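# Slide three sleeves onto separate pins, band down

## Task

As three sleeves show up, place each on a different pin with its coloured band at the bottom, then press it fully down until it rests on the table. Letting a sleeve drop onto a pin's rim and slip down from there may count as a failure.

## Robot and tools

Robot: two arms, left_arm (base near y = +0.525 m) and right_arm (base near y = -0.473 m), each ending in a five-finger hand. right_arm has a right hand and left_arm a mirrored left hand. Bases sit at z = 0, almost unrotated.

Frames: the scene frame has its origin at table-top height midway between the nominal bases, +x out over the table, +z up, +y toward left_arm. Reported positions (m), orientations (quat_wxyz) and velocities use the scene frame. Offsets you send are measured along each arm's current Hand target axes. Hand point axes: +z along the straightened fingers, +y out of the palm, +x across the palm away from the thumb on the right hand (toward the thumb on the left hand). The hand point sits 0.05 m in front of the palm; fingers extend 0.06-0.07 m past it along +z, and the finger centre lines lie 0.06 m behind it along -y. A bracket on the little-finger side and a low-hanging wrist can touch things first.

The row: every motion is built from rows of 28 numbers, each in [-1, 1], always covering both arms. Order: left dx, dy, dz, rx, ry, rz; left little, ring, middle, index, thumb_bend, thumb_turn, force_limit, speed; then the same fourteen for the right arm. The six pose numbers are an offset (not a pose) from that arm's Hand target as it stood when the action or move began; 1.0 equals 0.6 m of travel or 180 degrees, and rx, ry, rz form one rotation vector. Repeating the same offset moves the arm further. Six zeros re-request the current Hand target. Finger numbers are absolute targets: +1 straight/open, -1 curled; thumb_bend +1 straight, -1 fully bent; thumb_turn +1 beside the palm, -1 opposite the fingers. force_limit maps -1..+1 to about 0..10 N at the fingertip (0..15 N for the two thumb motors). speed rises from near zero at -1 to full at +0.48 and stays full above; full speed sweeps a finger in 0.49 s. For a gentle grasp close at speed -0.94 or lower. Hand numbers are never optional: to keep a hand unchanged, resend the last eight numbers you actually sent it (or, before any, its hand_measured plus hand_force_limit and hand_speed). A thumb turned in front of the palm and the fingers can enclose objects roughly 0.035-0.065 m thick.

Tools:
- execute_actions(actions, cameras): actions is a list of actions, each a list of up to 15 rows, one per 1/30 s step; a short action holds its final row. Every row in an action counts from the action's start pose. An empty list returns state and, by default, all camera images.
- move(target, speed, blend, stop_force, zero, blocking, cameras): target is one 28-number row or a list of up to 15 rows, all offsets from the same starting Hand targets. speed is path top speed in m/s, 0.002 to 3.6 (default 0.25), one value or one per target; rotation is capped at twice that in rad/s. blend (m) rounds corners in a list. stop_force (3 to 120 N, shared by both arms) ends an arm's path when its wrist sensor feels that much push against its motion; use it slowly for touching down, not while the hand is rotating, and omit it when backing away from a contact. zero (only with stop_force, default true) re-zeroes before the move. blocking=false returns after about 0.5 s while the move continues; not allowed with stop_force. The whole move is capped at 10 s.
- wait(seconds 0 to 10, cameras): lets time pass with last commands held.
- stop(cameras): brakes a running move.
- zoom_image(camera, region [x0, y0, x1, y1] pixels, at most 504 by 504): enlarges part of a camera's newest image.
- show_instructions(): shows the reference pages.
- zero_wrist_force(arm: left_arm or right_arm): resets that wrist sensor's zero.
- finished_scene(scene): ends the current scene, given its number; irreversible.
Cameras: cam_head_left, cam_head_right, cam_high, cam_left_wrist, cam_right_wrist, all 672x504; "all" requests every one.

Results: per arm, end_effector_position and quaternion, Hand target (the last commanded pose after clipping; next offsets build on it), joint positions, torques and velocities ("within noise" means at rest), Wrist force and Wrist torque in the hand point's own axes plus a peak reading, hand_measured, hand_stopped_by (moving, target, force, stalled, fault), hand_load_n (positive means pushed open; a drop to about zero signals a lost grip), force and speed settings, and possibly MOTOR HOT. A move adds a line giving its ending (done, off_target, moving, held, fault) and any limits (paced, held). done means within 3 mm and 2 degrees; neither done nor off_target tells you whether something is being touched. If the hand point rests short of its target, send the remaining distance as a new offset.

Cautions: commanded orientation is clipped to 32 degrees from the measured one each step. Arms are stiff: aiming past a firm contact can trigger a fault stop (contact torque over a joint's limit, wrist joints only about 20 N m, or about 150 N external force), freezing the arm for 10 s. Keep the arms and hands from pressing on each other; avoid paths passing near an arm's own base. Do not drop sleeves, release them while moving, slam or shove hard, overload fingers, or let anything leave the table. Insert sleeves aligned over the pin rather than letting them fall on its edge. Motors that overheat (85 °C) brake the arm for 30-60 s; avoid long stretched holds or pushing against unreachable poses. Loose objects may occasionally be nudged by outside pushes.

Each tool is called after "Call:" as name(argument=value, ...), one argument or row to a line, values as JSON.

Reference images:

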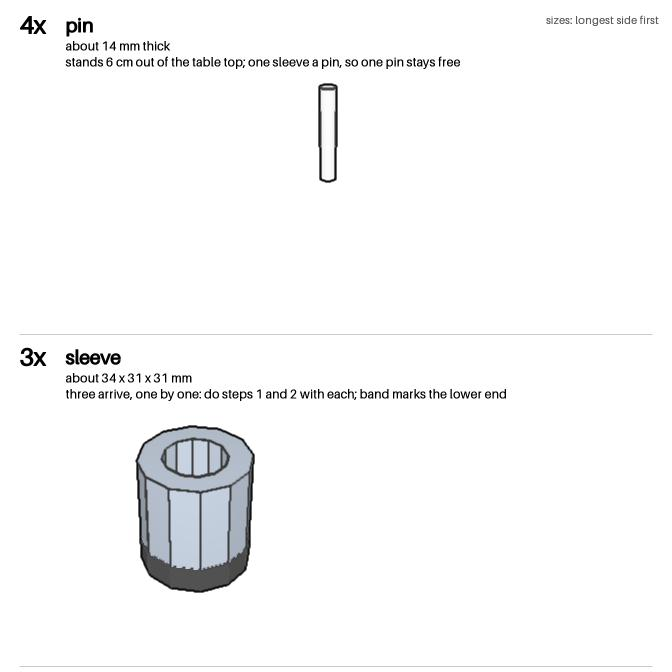

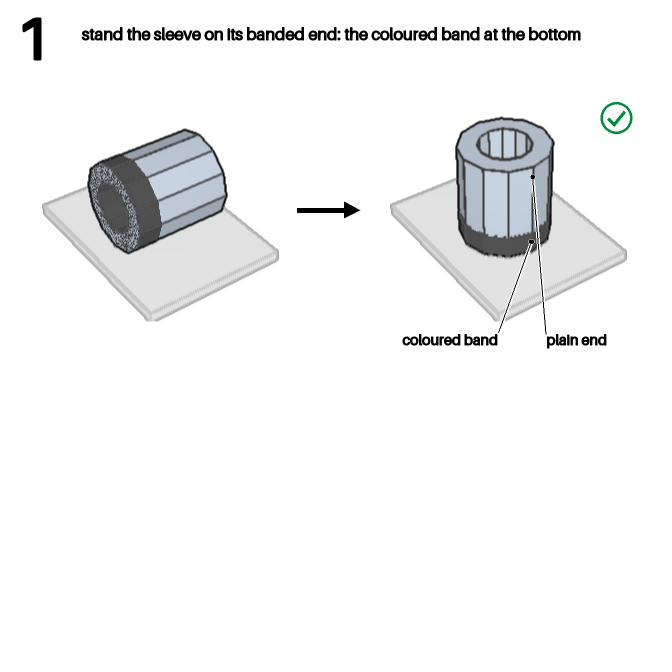

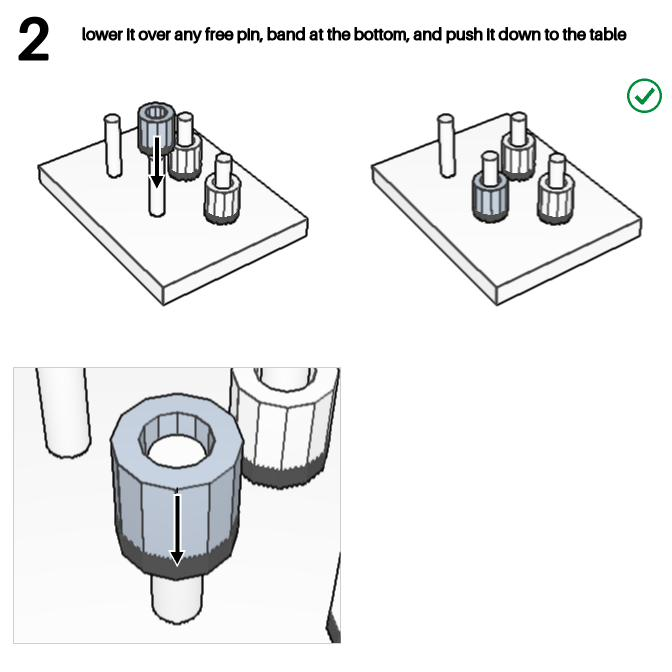

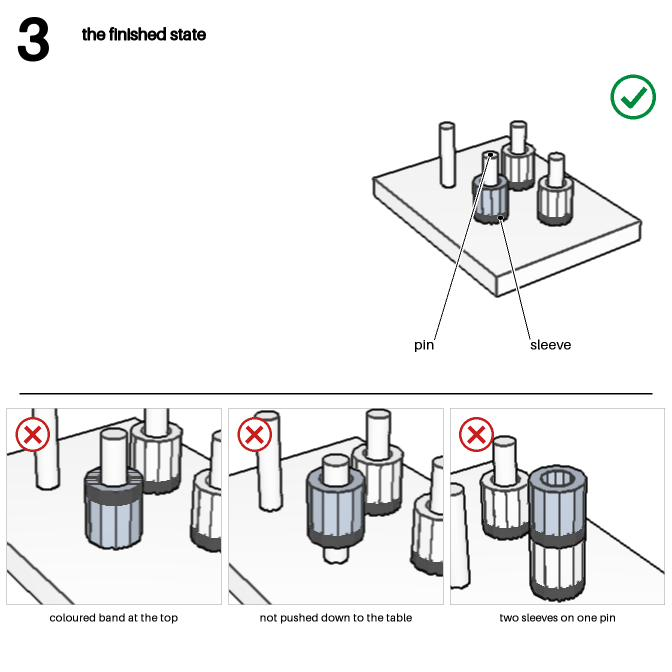

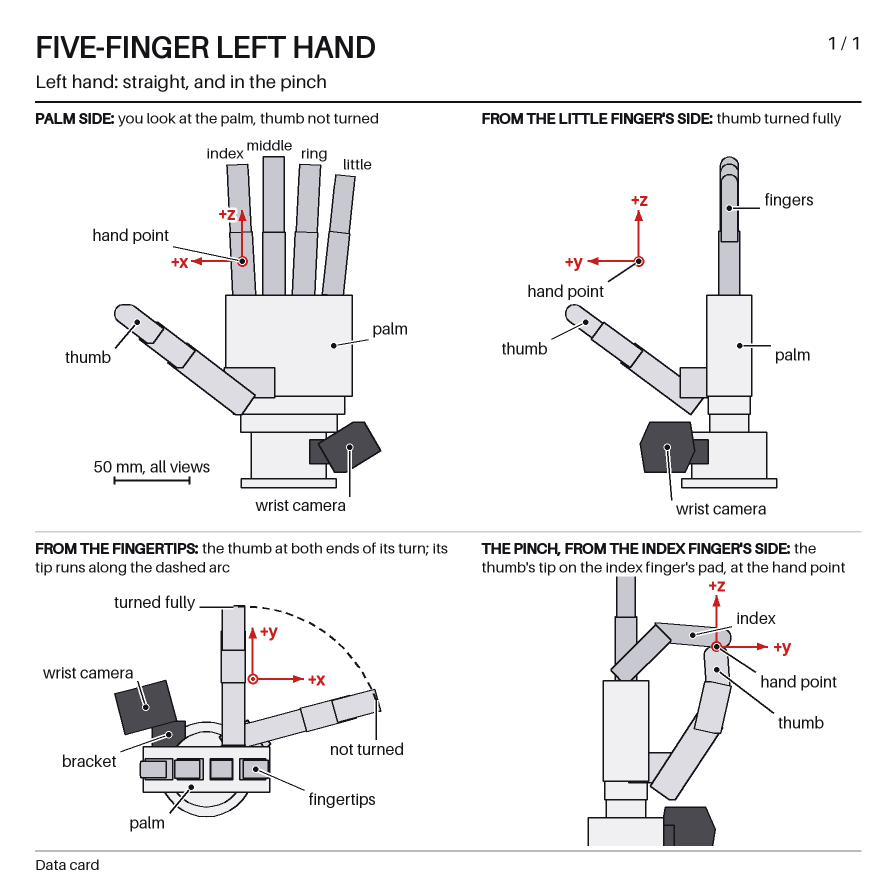

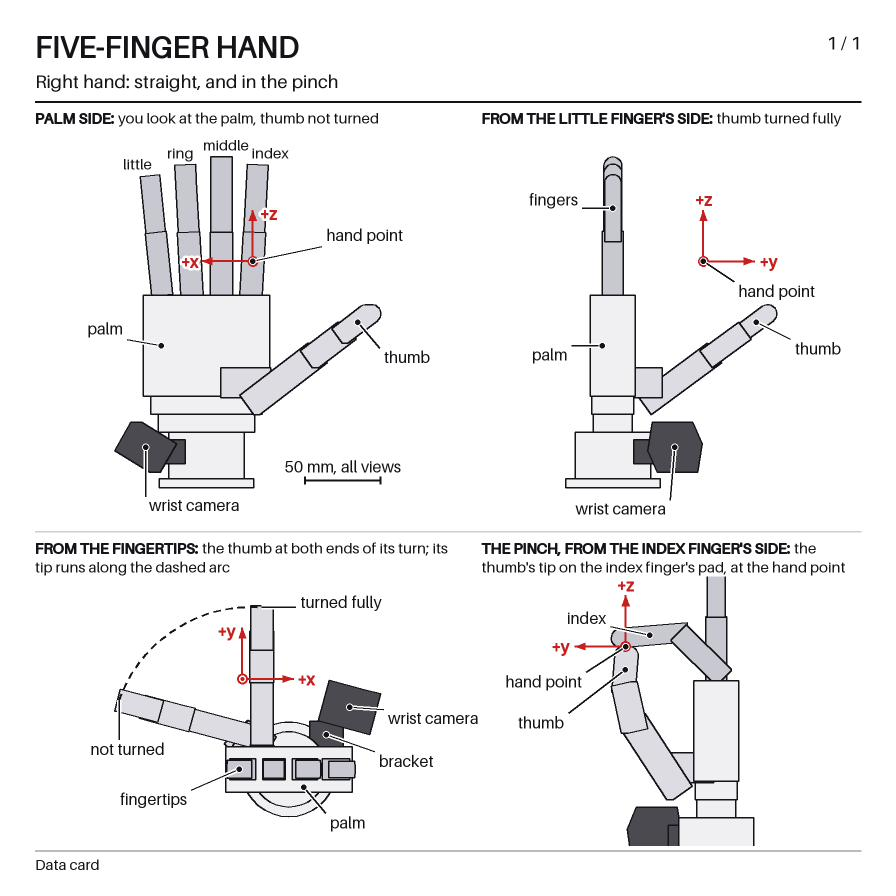

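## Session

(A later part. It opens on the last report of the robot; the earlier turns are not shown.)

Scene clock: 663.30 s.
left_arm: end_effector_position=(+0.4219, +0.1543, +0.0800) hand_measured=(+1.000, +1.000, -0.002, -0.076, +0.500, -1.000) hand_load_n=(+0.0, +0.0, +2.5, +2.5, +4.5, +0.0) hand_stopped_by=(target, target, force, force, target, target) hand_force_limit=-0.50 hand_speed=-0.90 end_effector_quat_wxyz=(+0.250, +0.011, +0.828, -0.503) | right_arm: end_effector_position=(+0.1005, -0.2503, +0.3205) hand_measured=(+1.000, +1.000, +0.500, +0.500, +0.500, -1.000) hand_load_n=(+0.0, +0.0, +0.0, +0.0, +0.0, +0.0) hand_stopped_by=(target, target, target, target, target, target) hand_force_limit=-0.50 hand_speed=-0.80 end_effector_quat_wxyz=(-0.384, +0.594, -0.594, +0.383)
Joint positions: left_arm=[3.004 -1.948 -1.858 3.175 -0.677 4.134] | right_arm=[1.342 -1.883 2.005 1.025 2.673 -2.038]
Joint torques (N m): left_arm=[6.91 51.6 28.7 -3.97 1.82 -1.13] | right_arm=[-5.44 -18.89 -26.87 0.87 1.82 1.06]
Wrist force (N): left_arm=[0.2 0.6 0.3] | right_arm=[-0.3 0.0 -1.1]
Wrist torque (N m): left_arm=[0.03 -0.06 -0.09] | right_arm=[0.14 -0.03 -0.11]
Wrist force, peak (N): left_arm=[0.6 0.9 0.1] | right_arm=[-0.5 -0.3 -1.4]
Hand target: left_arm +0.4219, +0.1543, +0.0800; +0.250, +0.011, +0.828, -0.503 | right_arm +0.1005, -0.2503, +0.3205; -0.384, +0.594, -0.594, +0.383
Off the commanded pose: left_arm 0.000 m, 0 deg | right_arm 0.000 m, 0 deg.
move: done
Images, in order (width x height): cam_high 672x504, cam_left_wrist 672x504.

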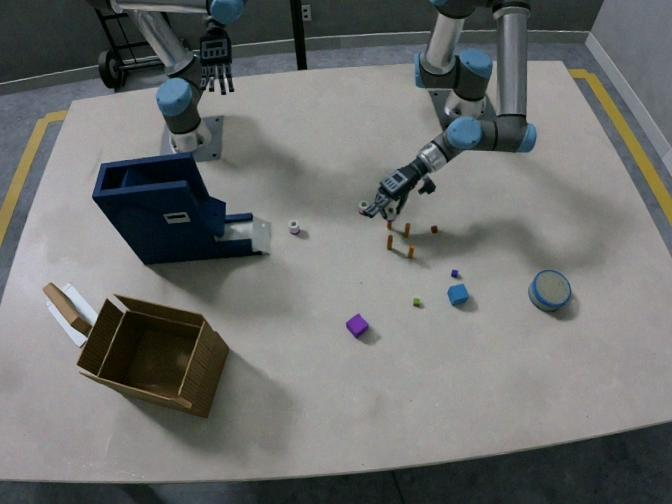

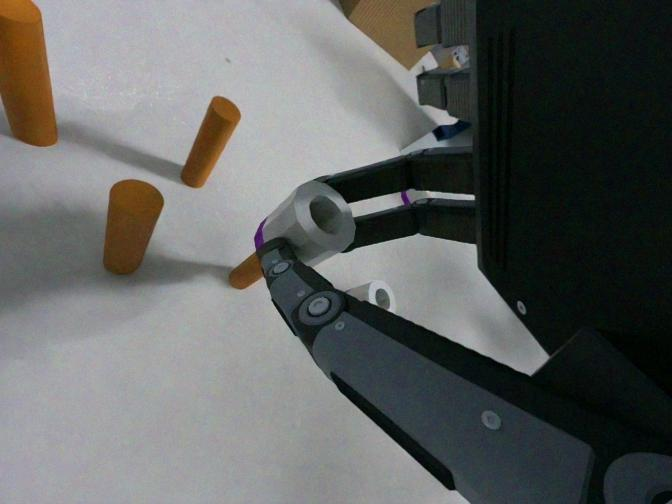

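Call:
move(
  target=[
    [0.03803,0.07451,0.03317,0,0,0,1,1,-0.2,-0.2,0.5,-1,-0.5,-0.9,0,0,0,0,0,0,1,1,0.5,0.5,0.5,-1,-0.5,-0.8],
  ],
  speed=0.02,
  stop_force=4,
  cameras=["cam_high","cam_left_wrist"],
)

Scene clock: 674.50 s.
left_arm: end_effector_position=(+0.4220, +0.1544, +0.0260) hand_measured=(+1.000, +1.000, -0.002, -0.076, +0.500, -1.000) hand_load_n=(+0.0, +0.0, +3.0, +1.5, +3.5, +0.5) hand_stopped_by=(target, target, force, force, target, target) hand_force_limit=-0.50 hand_speed=-0.90 end_effector_quat_wxyz=(+0.250, +0.011, +0.828, -0.503) | right_arm: end_effector_position=(+0.1005, -0.2503, +0.3205) hand_measured=(+1.000, +1.000, +0.500, +0.500, +0.500, -1.000) hand_load_n=(+0.0, +0.0, +0.0, +0.0, +0.0, +0.0) hand_stopped_by=(target, target, target, target, target, target) hand_force_limit=-0.50 hand_speed=-0.80 end_effector_quat_wxyz=(-0.384, +0.594, -0.594, +0.383)
Joint positions: left_arm=[3.004 -2.037 -1.901 3.306 -0.677 4.135] | right_arm=[1.342 -1.883 2.005 1.025 2.673 -2.038]
Joint torques (N m): left_arm=[11.1 52.25 26.63 -3.9 -1.22 -1.17] | right_arm=[-5.03 -18.48 -26.31 0.88 1.92 1.06]
Wrist force (N): left_arm=[0.1 0.5 0.1] | right_arm=[-0.5 -0.2 -0.9]
Wrist torque (N m): left_arm=[0.03 -0.05 -0.10] | right_arm=[0.09 -0.01 -0.13]
Wrist force, peak (N): left_arm=[-0.6 -2.3 -0.9] | right_arm=[-0.7 0.1 -1.4]
Hand target: left_arm +0.4220, +0.1544, +0.0260; +0.250, +0.011, +0.828, -0.503 | right_arm +0.1005, -0.2503, +0.3205; -0.384, +0.594, -0.594, +0.383
Off the commanded pose: left_arm 0.000 m, 0 deg | right_arm 0.000 m, 0 deg.
move: done
Images, in order (width x height): cam_high 672x504, cam_left_wrist 672x504.

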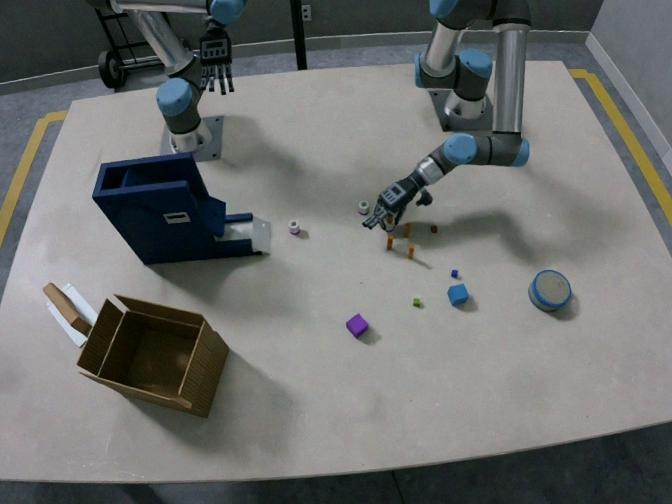

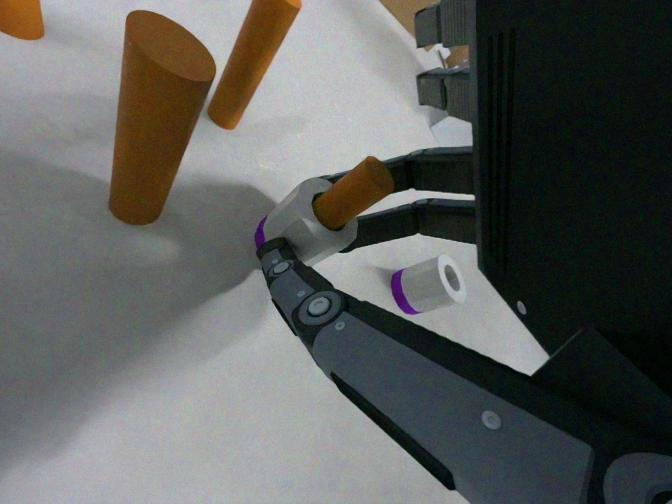

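Call:
move(
  target=[
    [0.0035,0.0069,0.00307,0,0,0,1,1,-0.2,-0.2,0.5,-1,-0.5,-0.9,0,0,0,0,0,0,1,1,0.5,0.5,0.5,-1,-0.5,-0.8],
  ],
  speed=0.008,
  stop_force=3,
  cameras=["cam_left_wrist"],
)

Call:
zoom_image(
  camera="cam_left_wrist",
  region=[220, 140, 420, 290],
)

Scene clock: 677.93 s.
left_arm: end_effector_position=(+0.4220, +0.1544, +0.0210) hand_measured=(+1.000, +1.000, -0.002, -0.076, +0.500, -1.000) hand_load_n=(+0.0, +0.0, +3.5, +0.5, +2.5, +0.0) hand_stopped_by=(target, target, force, force, target, target) hand_force_limit=-0.50 hand_speed=-0.90 end_effector_quat_wxyz=(+0.250, +0.011, +0.828, -0.503) | right_arm: end_effector_position=(+0.1005, -0.2503, +0.3205) hand_measured=(+1.000, +1.000, +0.500, +0.500, +0.500, -1.000) hand_load_n=(+0.0, +0.0, +0.0, +0.0, +0.5, +0.0) hand_stopped_by=(target, target, target, target, target, target) hand_force_limit=-0.50 hand_speed=-0.80 end_effector_quat_wxyz=(-0.384, +0.594, -0.594, +0.383)
Joint positions: left_arm=[3.004 -2.046 -1.904 3.318 -0.677 4.135] | right_arm=[1.342 -1.883 2.005 1.025 2.673 -2.038]
Joint torques (N m): left_arm=[11.8 53.15 20.06 -4.1 2.39 0.97] | right_arm=[-4.25 -17.9 -26.32 0.73 1.88 1.05]
Wrist force (N): left_arm=[-0.2 -0.6 -0.1] | right_arm=[-0.4 0.0 -1.3]
Wrist torque (N m): left_arm=[-0.04 -0.06 -0.06] | right_arm=[0.15 -0.01 -0.13]
Wrist force, peak (N): left_arm=[-0.4 -2.4 -0.8] | right_arm=[-0.5 0.0 -1.4]
Hand target: left_arm +0.4221, +0.1544, +0.0210; +0.250, +0.011, +0.828, -0.503 | right_arm +0.1005, -0.2503, +0.3205; -0.384, +0.594, -0.594, +0.383
Off the commanded pose: left_arm 0.000 m, 0 deg | right_arm 0.000 m, 0 deg.
move: done
Images, in order (width x height): cam_left_wrist 672x504.

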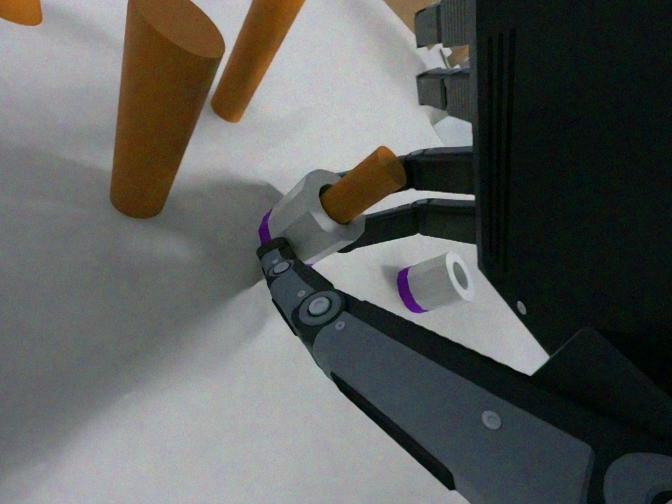

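Scaled by 2.520 from the camera's 672x504 image, which has a finer 960x720 frame.

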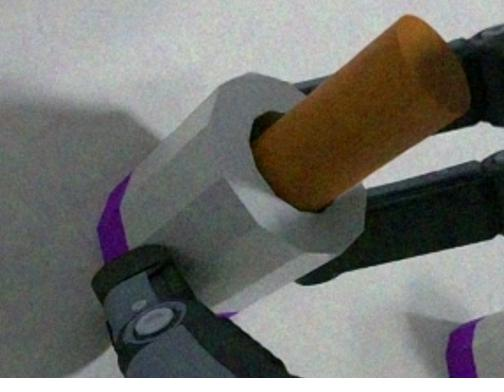

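Call:
move(
  target=[
    [0,0,0,0,0,0,1,1,0.5,0.5,0.5,-1,-0.5,-0.7,0,0,0,0,0,0,1,1,0.5,0.5,0.5,-1,-0.5,-0.8],
  ],
  cameras=["cam_left_wrist"],
)

Scene clock: 681.40 s.
left_arm: end_effector_position=(+0.4221, +0.1544, +0.0210) hand_measured=(+1.000, +1.000, +0.500, +0.500, +0.500, -1.000) hand_load_n=(+0.0, +0.0, +0.0, +0.0, +0.0, +0.0) hand_stopped_by=(target, target, target, target, target, target) hand_force_limit=-0.50 hand_speed=-0.70 end_effector_quat_wxyz=(+0.250, +0.011, +0.828, -0.503) | right_arm: end_effector_position=(+0.1005, -0.2503, +0.3205) hand_measured=(+1.000, +1.000, +0.500, +0.500, +0.500, -1.000) hand_load_n=(+0.0, +0.0, +0.0, +0.0, +0.0, +0.0) hand_stopped_by=(target, target, target, target, target, target) hand_force_limit=-0.50 hand_speed=-0.80 end_effector_quat_wxyz=(-0.384, +0.594, -0.594, +0.383)
Joint positions: left_arm=[3.004 -2.046 -1.904 3.318 -0.677 4.135] | right_arm=[1.342 -1.883 2.005 1.025 2.673 -2.038]
Joint torques (N m): left_arm=[10.84 52.69 24.86 -3.87 2.44 0.94] | right_arm=[-4.64 -18.68 -26.32 0.81 1.84 0.97]
Wrist force (N): left_arm=[0.2 0.6 0.1] | right_arm=[-0.3 -0.1 -1.0]
Wrist torque (N m): left_arm=[0.05 -0.08 -0.08] | right_arm=[0.12 -0.03 -0.12]
Wrist force, peak (N): left_arm=[0.2 0.7 0.2] | right_arm=[-0.7 0.0 -1.3]
Hand target: left_arm +0.4221, +0.1544, +0.0210; +0.250, +0.011, +0.828, -0.503 | right_arm +0.1005, -0.2503, +0.3205; -0.384, +0.594, -0.594, +0.383
Off the commanded pose: left_arm 0.000 m, 0 deg | right_arm 0.000 m, 0 deg.
move: done
Images, in order (width x height): cam_left_wrist 672x504.

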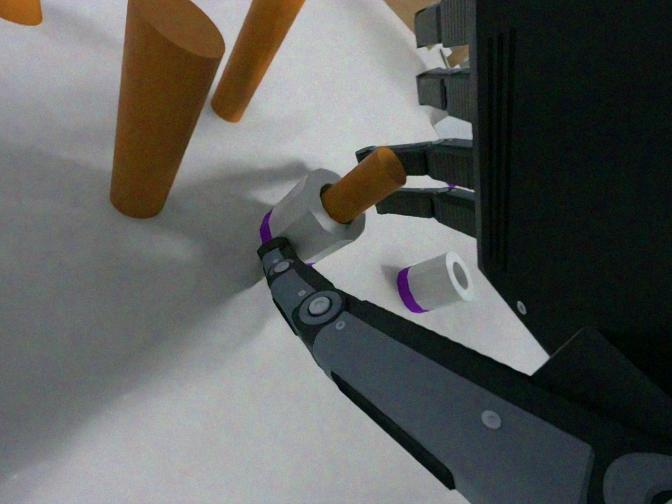

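Call:
move(
  target=[
    [0,0.00542,-0.01219,0,0,0,1,1,0.5,0.5,0.5,-1,-0.5,-0.8,0,0,0,0,0,0,1,1,0.5,0.5,0.5,-1,-0.5,-0.8],
    [-0.0733,-0.1381,-0.07597,0,0,0,1,1,0.5,0.5,0.5,-1,-0.5,-0.8,0,0,0,0,0,0,1,1,0.5,0.5,0.5,-1,-0.5,-0.8],
    [0.06537,-0.20097,-0.0078,0,0,0,1,1,0.5,0.5,0.5,-1,-0.5,-0.8,0,0,0,0,0,0,1,1,0.5,0.5,0.5,-1,-0.5,-0.8],
  ],
  speed=[0.05,0.15,0.15],
  blend=[0.001,0.02,0],
  cameras=["cam_left_wrist","cam_high","cam_head_right"],
)

Scene clock: 701.37 s.
left_arm: end_effector_position=(+0.3533, +0.0896, +0.1057) hand_measured=(+1.000, +1.000, +0.500, +0.500, +0.500, -1.000) hand_load_n=(+0.0, +0.0, +0.0, +0.0, +0.0, +0.0) hand_stopped_by=(target, target, target, target, target, target) hand_force_limit=-0.50 hand_speed=-0.80 end_effector_quat_wxyz=(+0.250, +0.011, +0.828, -0.503) | right_arm: end_effector_position=(+0.1005, -0.2503, +0.3205) hand_measured=(+1.000, +1.000, +0.500, +0.500, +0.500, -1.000) hand_load_n=(+0.0, +0.0, +0.0, +0.0, +0.0, +0.0) hand_stopped_by=(target, target, target, target, target, target) hand_force_limit=-0.50 hand_speed=-0.80 end_effector_quat_wxyz=(-0.384, +0.594, -0.594, +0.383)
Joint positions: left_arm=[2.804 -1.83 -1.924 3.237 -0.846 3.977] | right_arm=[1.342 -1.883 2.005 1.025 2.673 -2.038]
Joint torques (N m): left_arm=[-4.45 31.92 29.69 -0.81 0.39 -1.06] | right_arm=[-5.31 -18.71 -25.94 0.86 2.02 0.8]
Wrist force (N): left_arm=[0.2 0.9 -0.1] | right_arm=[-0.6 -0.1 -1.0]
Wrist torque (N m): left_arm=[0.07 -0.10 -0.13] | right_arm=[0.12 0.02 -0.14]
Wrist force, peak (N): left_arm=[0.5 2.1 0.1] | right_arm=[-0.3 0.0 -1.6]
Hand target: left_arm +0.3533, +0.0896, +0.1057; +0.250, +0.011, +0.828, -0.503 | right_arm +0.1005, -0.2503, +0.3205; -0.384, +0.594, -0.594, +0.383
Off the commanded pose: left_arm 0.000 m, 0 deg | right_arm 0.000 m, 0 deg.
move: done
Images, in order (width x height): cam_head_right 672x504, cam_high 672x504, cam_left_wrist 672x504.

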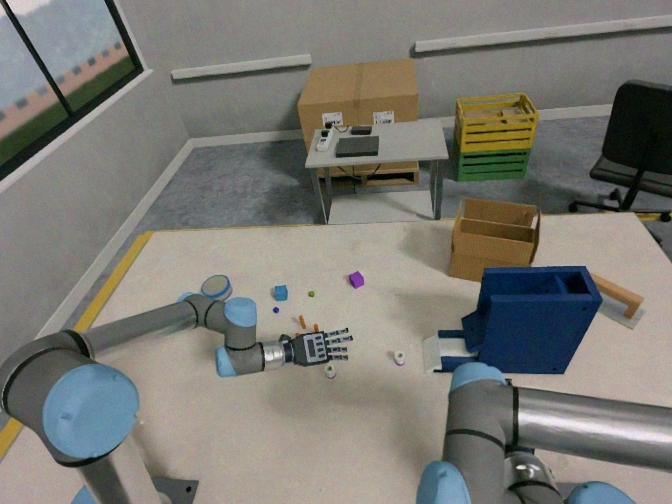

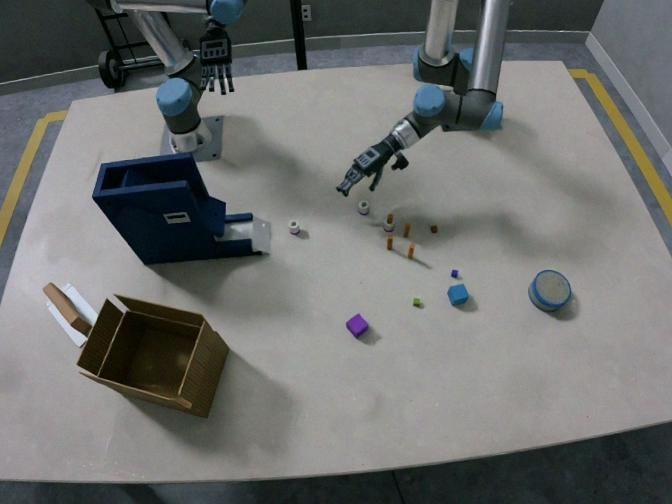

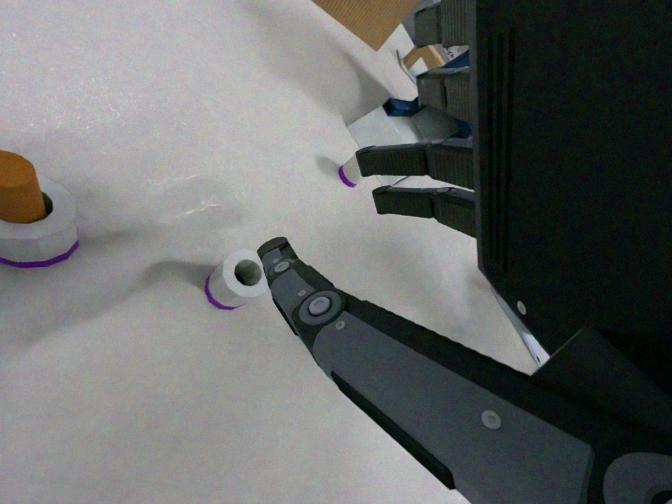

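Call:
zoom_image(
  camera="cam_left_wrist",
  region=[190, 230, 290, 330],
)

Call:
zoom_image(
  camera="cam_high",
  region=[330, 160, 430, 270],
)

Scaled by 5.040 from the camera's 672x504 image, which has a finer 960x720 frame.

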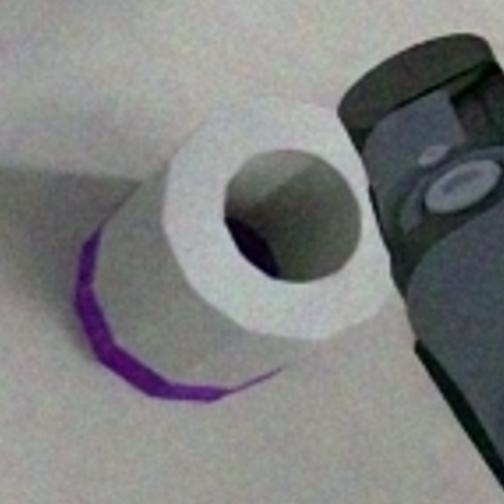

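Scaled by 4.582 from the camera's 672x504 image, which has a finer 960x720 frame.

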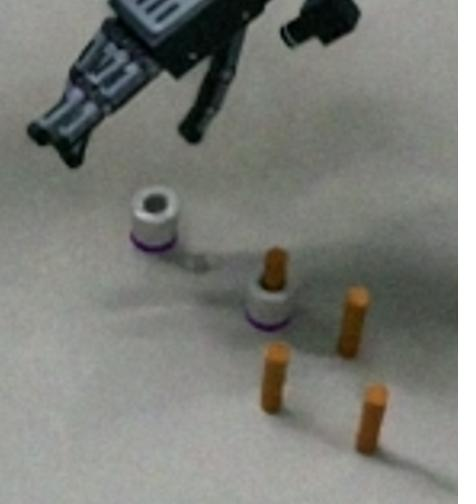

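Call:
move(
  target=[
    [0.0308,0.0635,0.0288,0,0,0,1,1,0.5,0.5,0.5,-1,-0.5,-0.8,0,0,0,0,0,0,1,1,0.5,0.5,0.5,-1,-0.5,-0.8],
  ],
  speed=0.08,
  stop_force=4,
  cameras=["cam_left_wrist","cam_high"],
)

Scene clock: 719.70 s.
left_arm: end_effector_position=(+0.3544, +0.0896, +0.0599) hand_measured=(+1.000, +1.000, +0.500, +0.500, +0.500, -1.000) hand_load_n=(+0.0, +0.0, +0.0, +0.0, +0.0, +0.0) hand_stopped_by=(target, target, target, target, target, target) hand_force_limit=-0.50 hand_speed=-0.80 end_effector_quat_wxyz=(+0.250, +0.011, +0.828, -0.503) | right_arm: end_effector_position=(+0.1005, -0.2503, +0.3205) hand_measured=(+1.000, +1.000, +0.500, +0.500, +0.500, -1.000) hand_load_n=(+0.0, +0.0, +0.0, +0.0, +0.0, +0.5) hand_stopped_by=(target, target, target, target, target, target) hand_force_limit=-0.50 hand_speed=-0.80 end_effector_quat_wxyz=(-0.384, +0.594, -0.594, +0.383)
Joint positions: left_arm=[2.805 -1.904 -1.969 3.356 -0.845 3.978] | right_arm=[1.342 -1.883 2.005 1.025 2.673 -2.038]
Joint torques (N m): left_arm=[0.99 41.76 28.66 1.81 0.34 -1.11] | right_arm=[-5.59 -18.47 -26.41 1 2.15 0.43]
Wrist force (N): left_arm=[0.5 0.9 -0.2] | right_arm=[-0.3 -0.1 -1.1]
Wrist torque (N m): left_arm=[0.09 -0.14 -0.09] | right_arm=[0.12 -0.02 -0.12]
Wrist force, peak (N): left_arm=[0.8 1.9 -0.2] | right_arm=[-0.5 -0.1 -1.4]
Hand target: left_arm +0.3544, +0.0896, +0.0599; +0.250, +0.011, +0.828, -0.503 | right_arm +0.1005, -0.2503, +0.3205; -0.384, +0.594, -0.594, +0.383
Off the commanded pose: left_arm 0.000 m, 0 deg | right_arm 0.000 m, 0 deg.
move: done
Images, in order (width x height): cam_high 672x504, cam_left_wrist 672x504.

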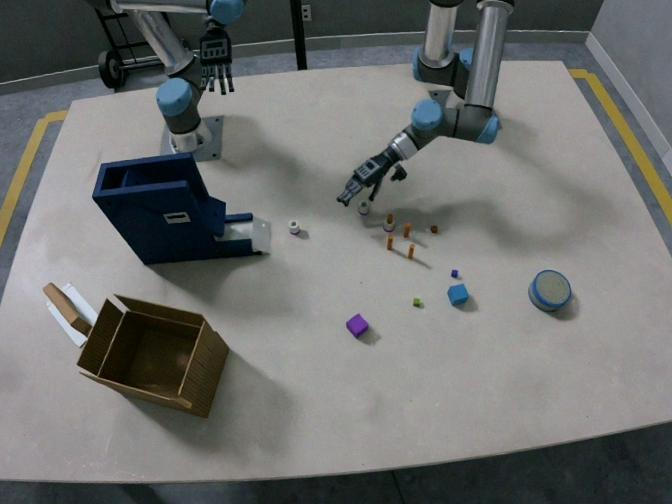

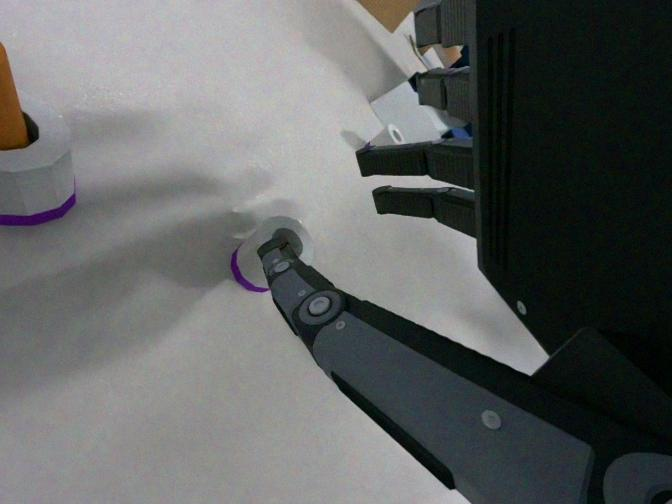

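Call:
move(
  target=[
    [0.02247,0.04402,0.0196,0,0,0,1,1,0.5,0.5,0.5,-1,-0.5,-0.8,0,0,0,0,0,0,1,1,0.5,0.5,0.5,-1,-0.5,-0.8],
  ],
  speed=0.03,
  stop_force=3,
  cameras=["cam_left_wrist"],
)

Scene clock: 725.50 s.
left_arm: end_effector_position=(+0.3545, +0.0897, +0.0280) hand_measured=(+1.000, +1.000, +0.500, +0.500, +0.500, -1.000) hand_load_n=(+0.0, +0.0, +0.0, +0.0, +0.0, +0.0) hand_stopped_by=(target, target, target, target, target, target) hand_force_limit=-0.50 hand_speed=-0.80 end_effector_quat_wxyz=(+0.250, +0.011, +0.828, -0.503) | right_arm: end_effector_position=(+0.1005, -0.2503, +0.3205) hand_measured=(+1.000, +1.000, +0.500, +0.500, +0.500, -1.000) hand_load_n=(+0.0, +0.0, +0.0, +0.0, +0.0, +0.0) hand_stopped_by=(target, target, target, target, target, target) hand_force_limit=-0.50 hand_speed=-0.80 end_effector_quat_wxyz=(-0.384, +0.594, -0.594, +0.383)
Joint positions: left_arm=[2.805 -1.962 -1.995 3.439 -0.845 3.978] | right_arm=[1.342 -1.883 2.005 1.025 2.673 -2.038]
Joint torques (N m): left_arm=[11.97 49.53 26.62 -2.23 2.18 -1.28] | right_arm=[-4.77 -18.47 -26.05 0.83 2.22 0.36]
Wrist force (N): left_arm=[0.2 0.9 -0.2] | right_arm=[-0.5 0.0 -0.9]
Wrist torque (N m): left_arm=[0.09 -0.12 -0.13] | right_arm=[0.13 0.00 -0.13]
Wrist force, peak (N): left_arm=[0.4 1.3 -0.2] | right_arm=[-0.5 0.2 -1.4]
Hand target: left_arm +0.3545, +0.0897, +0.0280; +0.250, +0.011, +0.828, -0.503 | right_arm +0.1005, -0.2503, +0.3205; -0.384, +0.594, -0.594, +0.383
Off the commanded pose: left_arm 0.000 m, 0 deg | right_arm 0.000 m, 0 deg.
move: done
Images, in order (width x height): cam_left_wrist 672x504.

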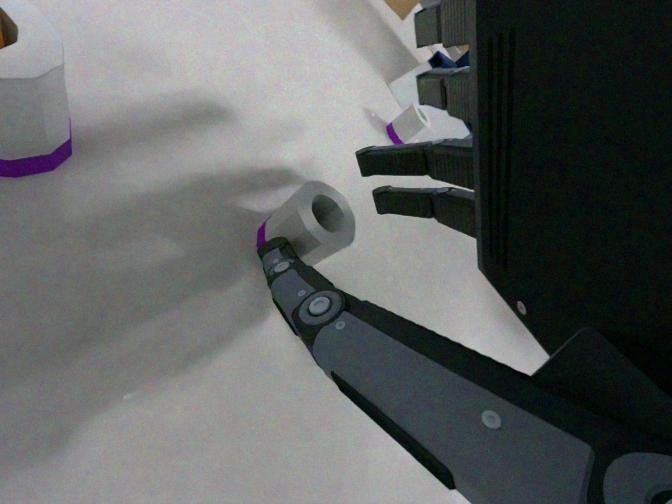

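Call:
move(
  target=[
    [0,0,0,0,0,0,1,1,-0.2,-0.2,0.5,-1,-0.5,-0.9,0,0,0,0,0,0,1,1,0.5,0.5,0.5,-1,-0.5,-0.8],
  ],
  cameras=["cam_left_wrist"],
)

Scene clock: 729.57 s.
left_arm: end_effector_position=(+0.3545, +0.0897, +0.0281) hand_measured=(+1.000, +1.000, -0.010, -0.076, +0.502, -1.000) hand_load_n=(+0.0, +0.0, +2.0, +4.0, +4.5, -2.0) hand_stopped_by=(target, target, force, force, target, target) hand_force_limit=-0.50 hand_speed=-0.90 end_effector_quat_wxyz=(+0.250, +0.011, +0.828, -0.503) | right_arm: end_effector_position=(+0.1005, -0.2503, +0.3205) hand_measured=(+1.000, +1.000, +0.500, +0.500, +0.500, -1.000) hand_load_n=(+0.0, +0.0, +0.0, +0.0, +0.0, +0.0) hand_stopped_by=(target, target, target, target, target, target) hand_force_limit=-0.50 hand_speed=-0.80 end_effector_quat_wxyz=(-0.384, +0.594, -0.594, +0.383)
Joint positions: left_arm=[2.805 -1.961 -1.995 3.439 -0.845 3.978] | right_arm=[1.342 -1.883 2.005 1.025 2.673 -2.038]
Joint torques (N m): left_arm=[9.36 47.3 24.8 -2 0.91 -1.09] | right_arm=[-4.86 -18.58 -26.05 1.07 2.17 0.21]
Wrist force (N): left_arm=[-0.1 -0.9 -0.9] | right_arm=[-0.4 0.0 -1.1]
Wrist torque (N m): left_arm=[0.01 -0.14 -0.08] | right_arm=[0.14 -0.01 -0.12]
Wrist force, peak (N): left_arm=[-0.1 -1.4 -1.0] | right_arm=[-0.5 0.1 -1.5]
Hand target: left_arm +0.3545, +0.0897, +0.0280; +0.250, +0.011, +0.828, -0.503 | right_arm +0.1005, -0.2503, +0.3205; -0.384, +0.594, -0.594, +0.383
Off the commanded pose: left_arm 0.000 m, 0 deg | right_arm 0.000 m, 0 deg.
move: done
Images, in order (width x height): cam_left_wrist 672x504.

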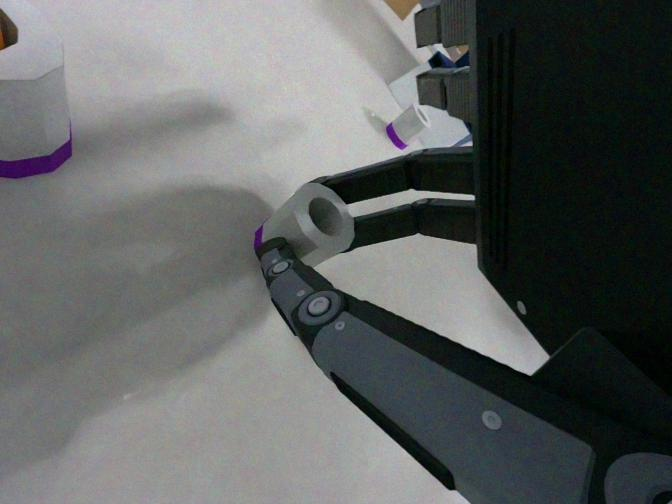

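Call:
move(
  target=[
    [-0.06128,-0.12005,-0.05345,0,0,0,1,1,-0.2,-0.2,0.5,-1,-0.5,-0.9,0,0,0,0,0,0,1,1,0.5,0.5,0.5,-1,-0.5,-0.8],
    [-0.26545,0.0192,-0.13217,0,0,0,1,1,-0.2,-0.2,0.5,-1,-0.5,-0.9,0,0,0,0,0,0,1,1,0.5,0.5,0.5,-1,-0.5,-0.8],
    [-0.25558,0.03852,-0.12357,0,0,0,1,1,-0.2,-0.2,0.5,-1,-0.5,-0.9,0,0,0,0,0,0,1,1,0.5,0.5,0.5,-1,-0.5,-0.8],
  ],
  speed=[0.1,0.12,0.08],
  blend=[0.02,0.01,0],
  cameras=["cam_left_wrist","cam_high"],
)

Call:
zoom_image(
  camera="cam_high",
  region=[391, 208, 421, 248],
)

Call:
zoom_image(
  camera="cam_left_wrist",
  region=[200, 170, 370, 310],
)

Scene clock: 741.93 s.
left_arm: end_effector_position=(+0.4650, +0.1990, +0.1015) hand_measured=(+1.000, +1.000, -0.010, -0.076, +0.502, -1.000) hand_load_n=(+0.0, +0.0, +1.5, +3.5, +5.5, -1.0) hand_stopped_by=(target, target, force, force, target, target) hand_force_limit=-0.50 hand_speed=-0.90 end_effector_quat_wxyz=(+0.250, +0.011, +0.828, -0.503) | right_arm: end_effector_position=(+0.1005, -0.2503, +0.3205) hand_measured=(+1.000, +1.000, +0.500, +0.500, +0.500, -1.000) hand_load_n=(+0.0, +0.0, +0.0, +0.0, +0.0, +0.0) hand_stopped_by=(target, target, target, target, target, target) hand_force_limit=-0.50 hand_speed=-0.80 end_effector_quat_wxyz=(-0.384, +0.594, -0.594, +0.383)
Joint positions: left_arm=[3.118 -1.989 -1.747 3.007 -0.589 4.255] | right_arm=[1.342 -1.883 2.005 1.025 2.673 -2.038]
Joint torques (N m): left_arm=[-12.62 50.45 29.27 -3.95 -1.33 0.43] | right_arm=[-5.09 -18.39 -25.64 0.96 2.24 0.03]
Wrist force (N): left_arm=[0.1 0.7 -0.4] | right_arm=[-0.4 -0.2 -0.8]
Wrist torque (N m): left_arm=[0.06 -0.04 -0.23] | right_arm=[0.09 -0.02 -0.13]
Wrist force, peak (N): left_arm=[1.0 2.1 0.1] | right_arm=[-0.5 0.0 -1.4]
Hand target: left_arm +0.4650, +0.1989, +0.1016; +0.250, +0.011, +0.828, -0.503 | right_arm +0.1005, -0.2503, +0.3205; -0.384, +0.594, -0.594, +0.383
Off the commanded pose: left_arm 0.000 m, 0 deg | right_arm 0.000 m, 0 deg.
move: done; blend cut to 0.007 m at target 2
Images, in order (width x height): cam_high 672x504, cam_left_wrist 672x504.

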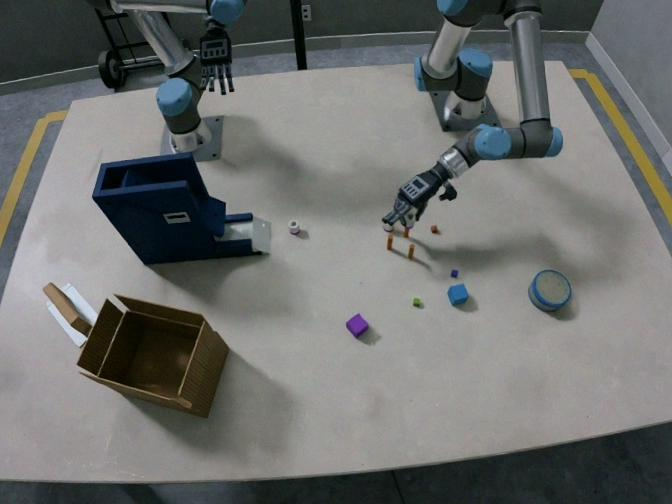

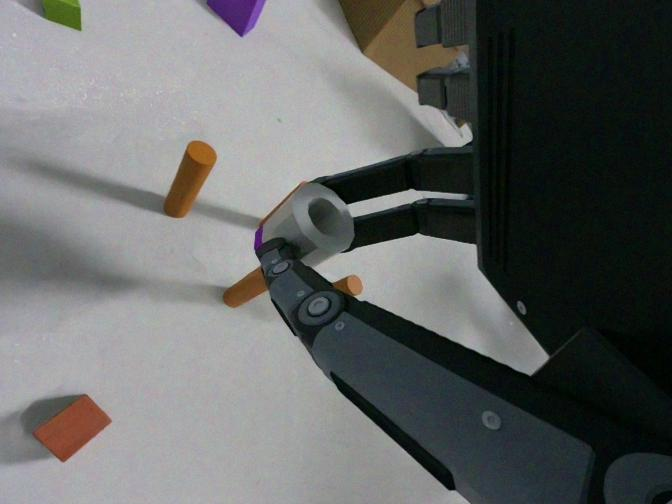

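Scaled by 12.600 from the camera's 672x504 image, which has a finer 960x720 frame.

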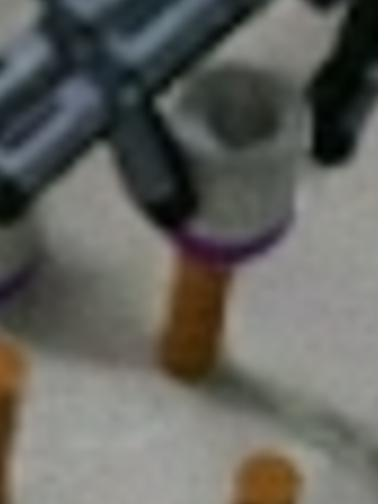

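Scaled by 2.965 from the camera's 672x504 image, which has a finer 960x720 frame.

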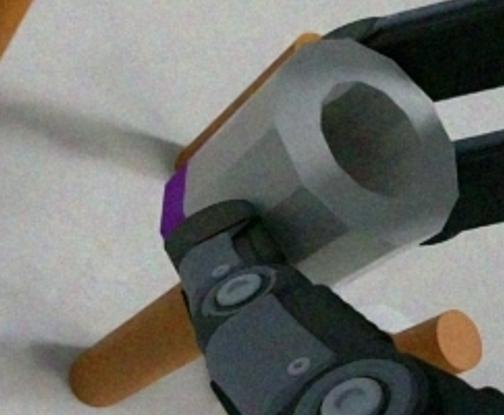

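Call:
zoom_image(
  camera="cam_high",
  region=[396, 210, 416, 240],
)

Call:
zoom_image(
  camera="cam_left_wrist",
  region=[205, 230, 275, 305],
)

Scaled by 16.800 from the camera's 672x504 image, which has a finer 960x720 frame.

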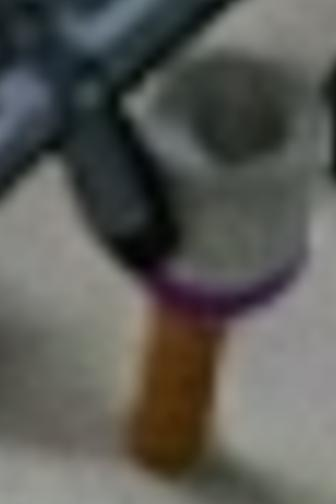

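Scaled by 6.720 from the camera's 672x504 image, which has a finer 960x720 frame.

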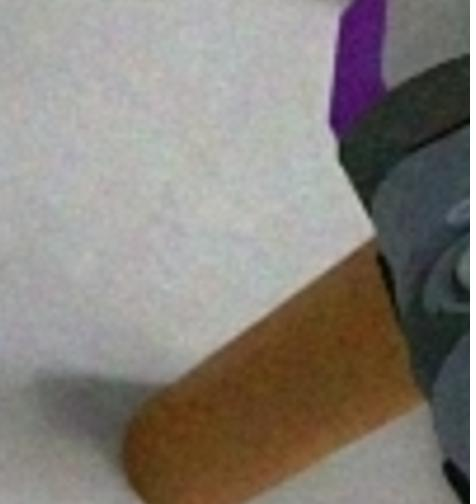

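Call:
move(
  target=[
    [0.0139,0.00666,0.00301,0,0,0,1,1,-0.2,-0.2,0.5,-1,-0.5,-0.9,0,0,0,0,0,0,1,1,0.5,0.5,0.5,-1,-0.5,-0.8],
  ],
  speed=0.03,
  stop_force=3,
  cameras=["cam_left_wrist","cam_high","cam_head_left","cam_head_right"],
)

Call:
zoom_image(
  camera="cam_high",
  region=[396, 210, 416, 240],
)

Call:
zoom_image(
  camera="cam_left_wrist",
  region=[200, 170, 370, 310],
)

Call:
zoom_image(
  camera="cam_head_left",
  region=[270, 290, 370, 365],
)

Call:
zoom_image(
  camera="cam_head_right",
  region=[270, 290, 370, 365],
)

Scene clock: 767.87 s.
left_arm: end_effector_position=(+0.4595, +0.1974, +0.0940) hand_measured=(+1.000, +1.000, -0.010, -0.076, +0.502, -1.000) hand_load_n=(+0.0, +0.0, +1.5, +3.5, +5.0, -1.0) hand_stopped_by=(target, target, force, force, target, target) hand_force_limit=-0.50 hand_speed=-0.90 end_effector_quat_wxyz=(+0.250, +0.011, +0.828, -0.503) | right_arm: end_effector_position=(+0.1005, -0.2503, +0.3205) hand_measured=(+1.000, +1.000, +0.500, +0.500, +0.500, -1.000) hand_load_n=(+0.0, +0.0, +0.0, +0.0, +0.0, +0.0) hand_stopped_by=(target, target, target, target, target, target) hand_force_limit=-0.50 hand_speed=-0.80 end_effector_quat_wxyz=(-0.384, +0.594, -0.594, +0.383)
Joint positions: left_arm=[3.114 -1.988 -1.77 3.034 -0.592 4.251] | right_arm=[1.342 -1.883 2.005 1.025 2.673 -2.038]
Joint torques (N m): left_arm=[6 51.54 29.26 -4.52 1.61 0.96] | right_arm=[-4.91 -18.01 -25.56 1.08 2.4 -0.02]
Wrist force (N): left_arm=[0.1 0.8 -0.1] | right_arm=[-0.4 -0.1 -1.2]
Wrist torque (N m): left_arm=[0.06 -0.04 -0.22] | right_arm=[0.13 -0.01 -0.13]
Wrist force, peak (N): left_arm=[0.7 0.9 -0.2] | right_arm=[-0.6 0.0 -1.4]
Hand target: left_arm +0.4595, +0.1975, +0.0940; +0.250, +0.011, +0.828, -0.503 | right_arm +0.1005, -0.2503, +0.3205; -0.384, +0.594, -0.594, +0.383
Off the commanded pose: left_arm 0.000 m, 0 deg | right_arm 0.000 m, 0 deg.
move: done
Images, in order (width x height): cam_head_left 672x504, cam_head_right 672x504, cam_high 672x504, cam_left_wrist 672x504.

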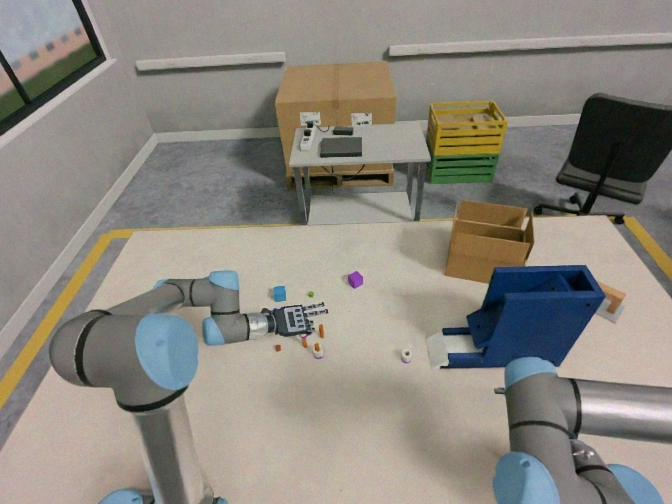

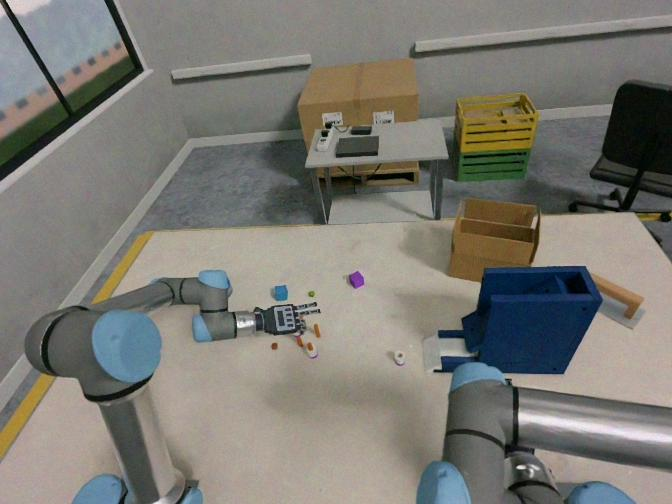

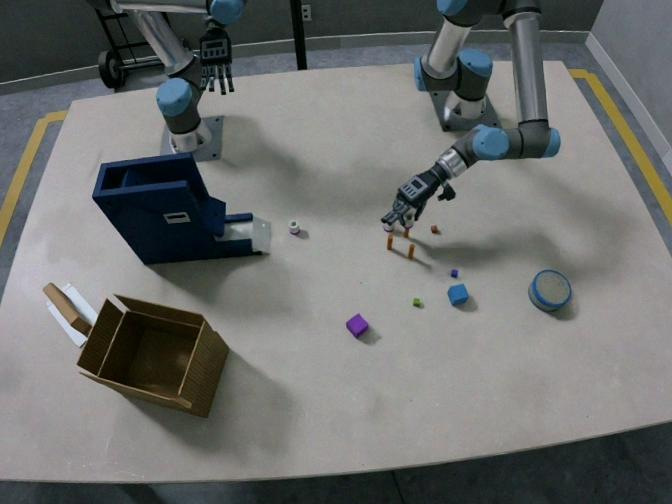

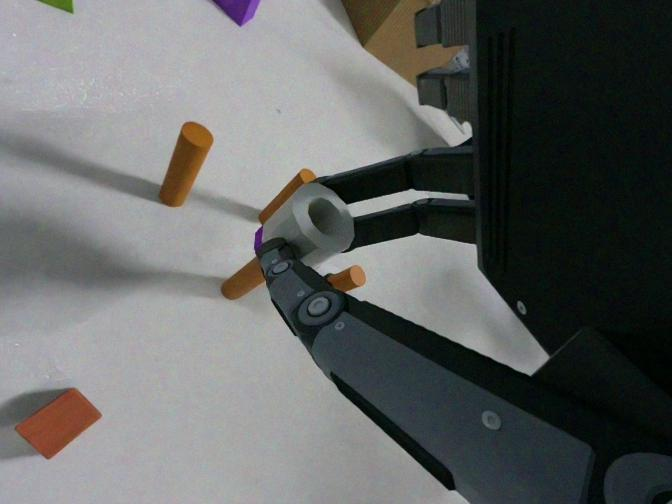

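Scaled by 16.800 from the camera's 672x504 image, which has a finer 960x720 frame.

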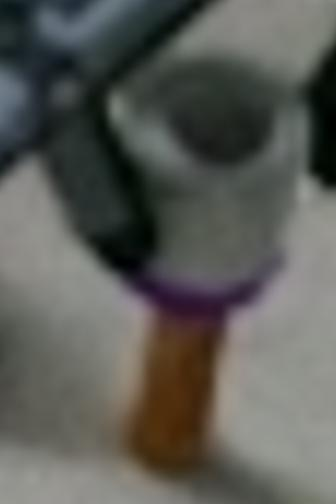

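Scaled by 2.965 from the camera's 672x504 image, which has a finer 960x720 frame.

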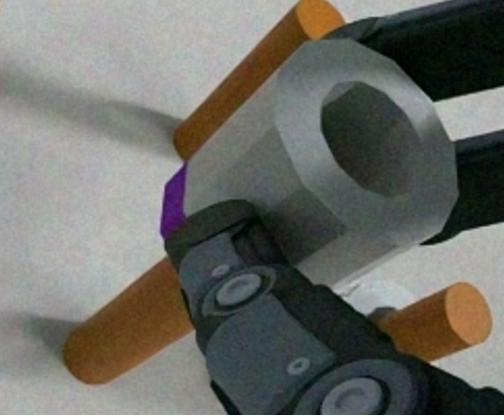

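Scaled by 5.040 from the camera's 672x504 image, which has a finer 960x720 frame.

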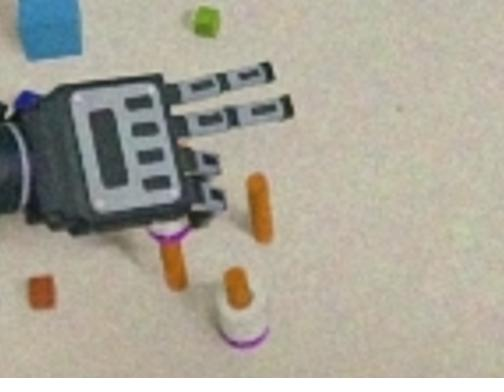

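Scaled by 5.040 from the camera's 672x504 image, which has a finer 960x720 frame.

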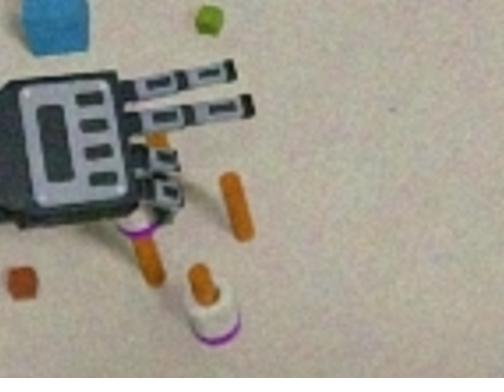

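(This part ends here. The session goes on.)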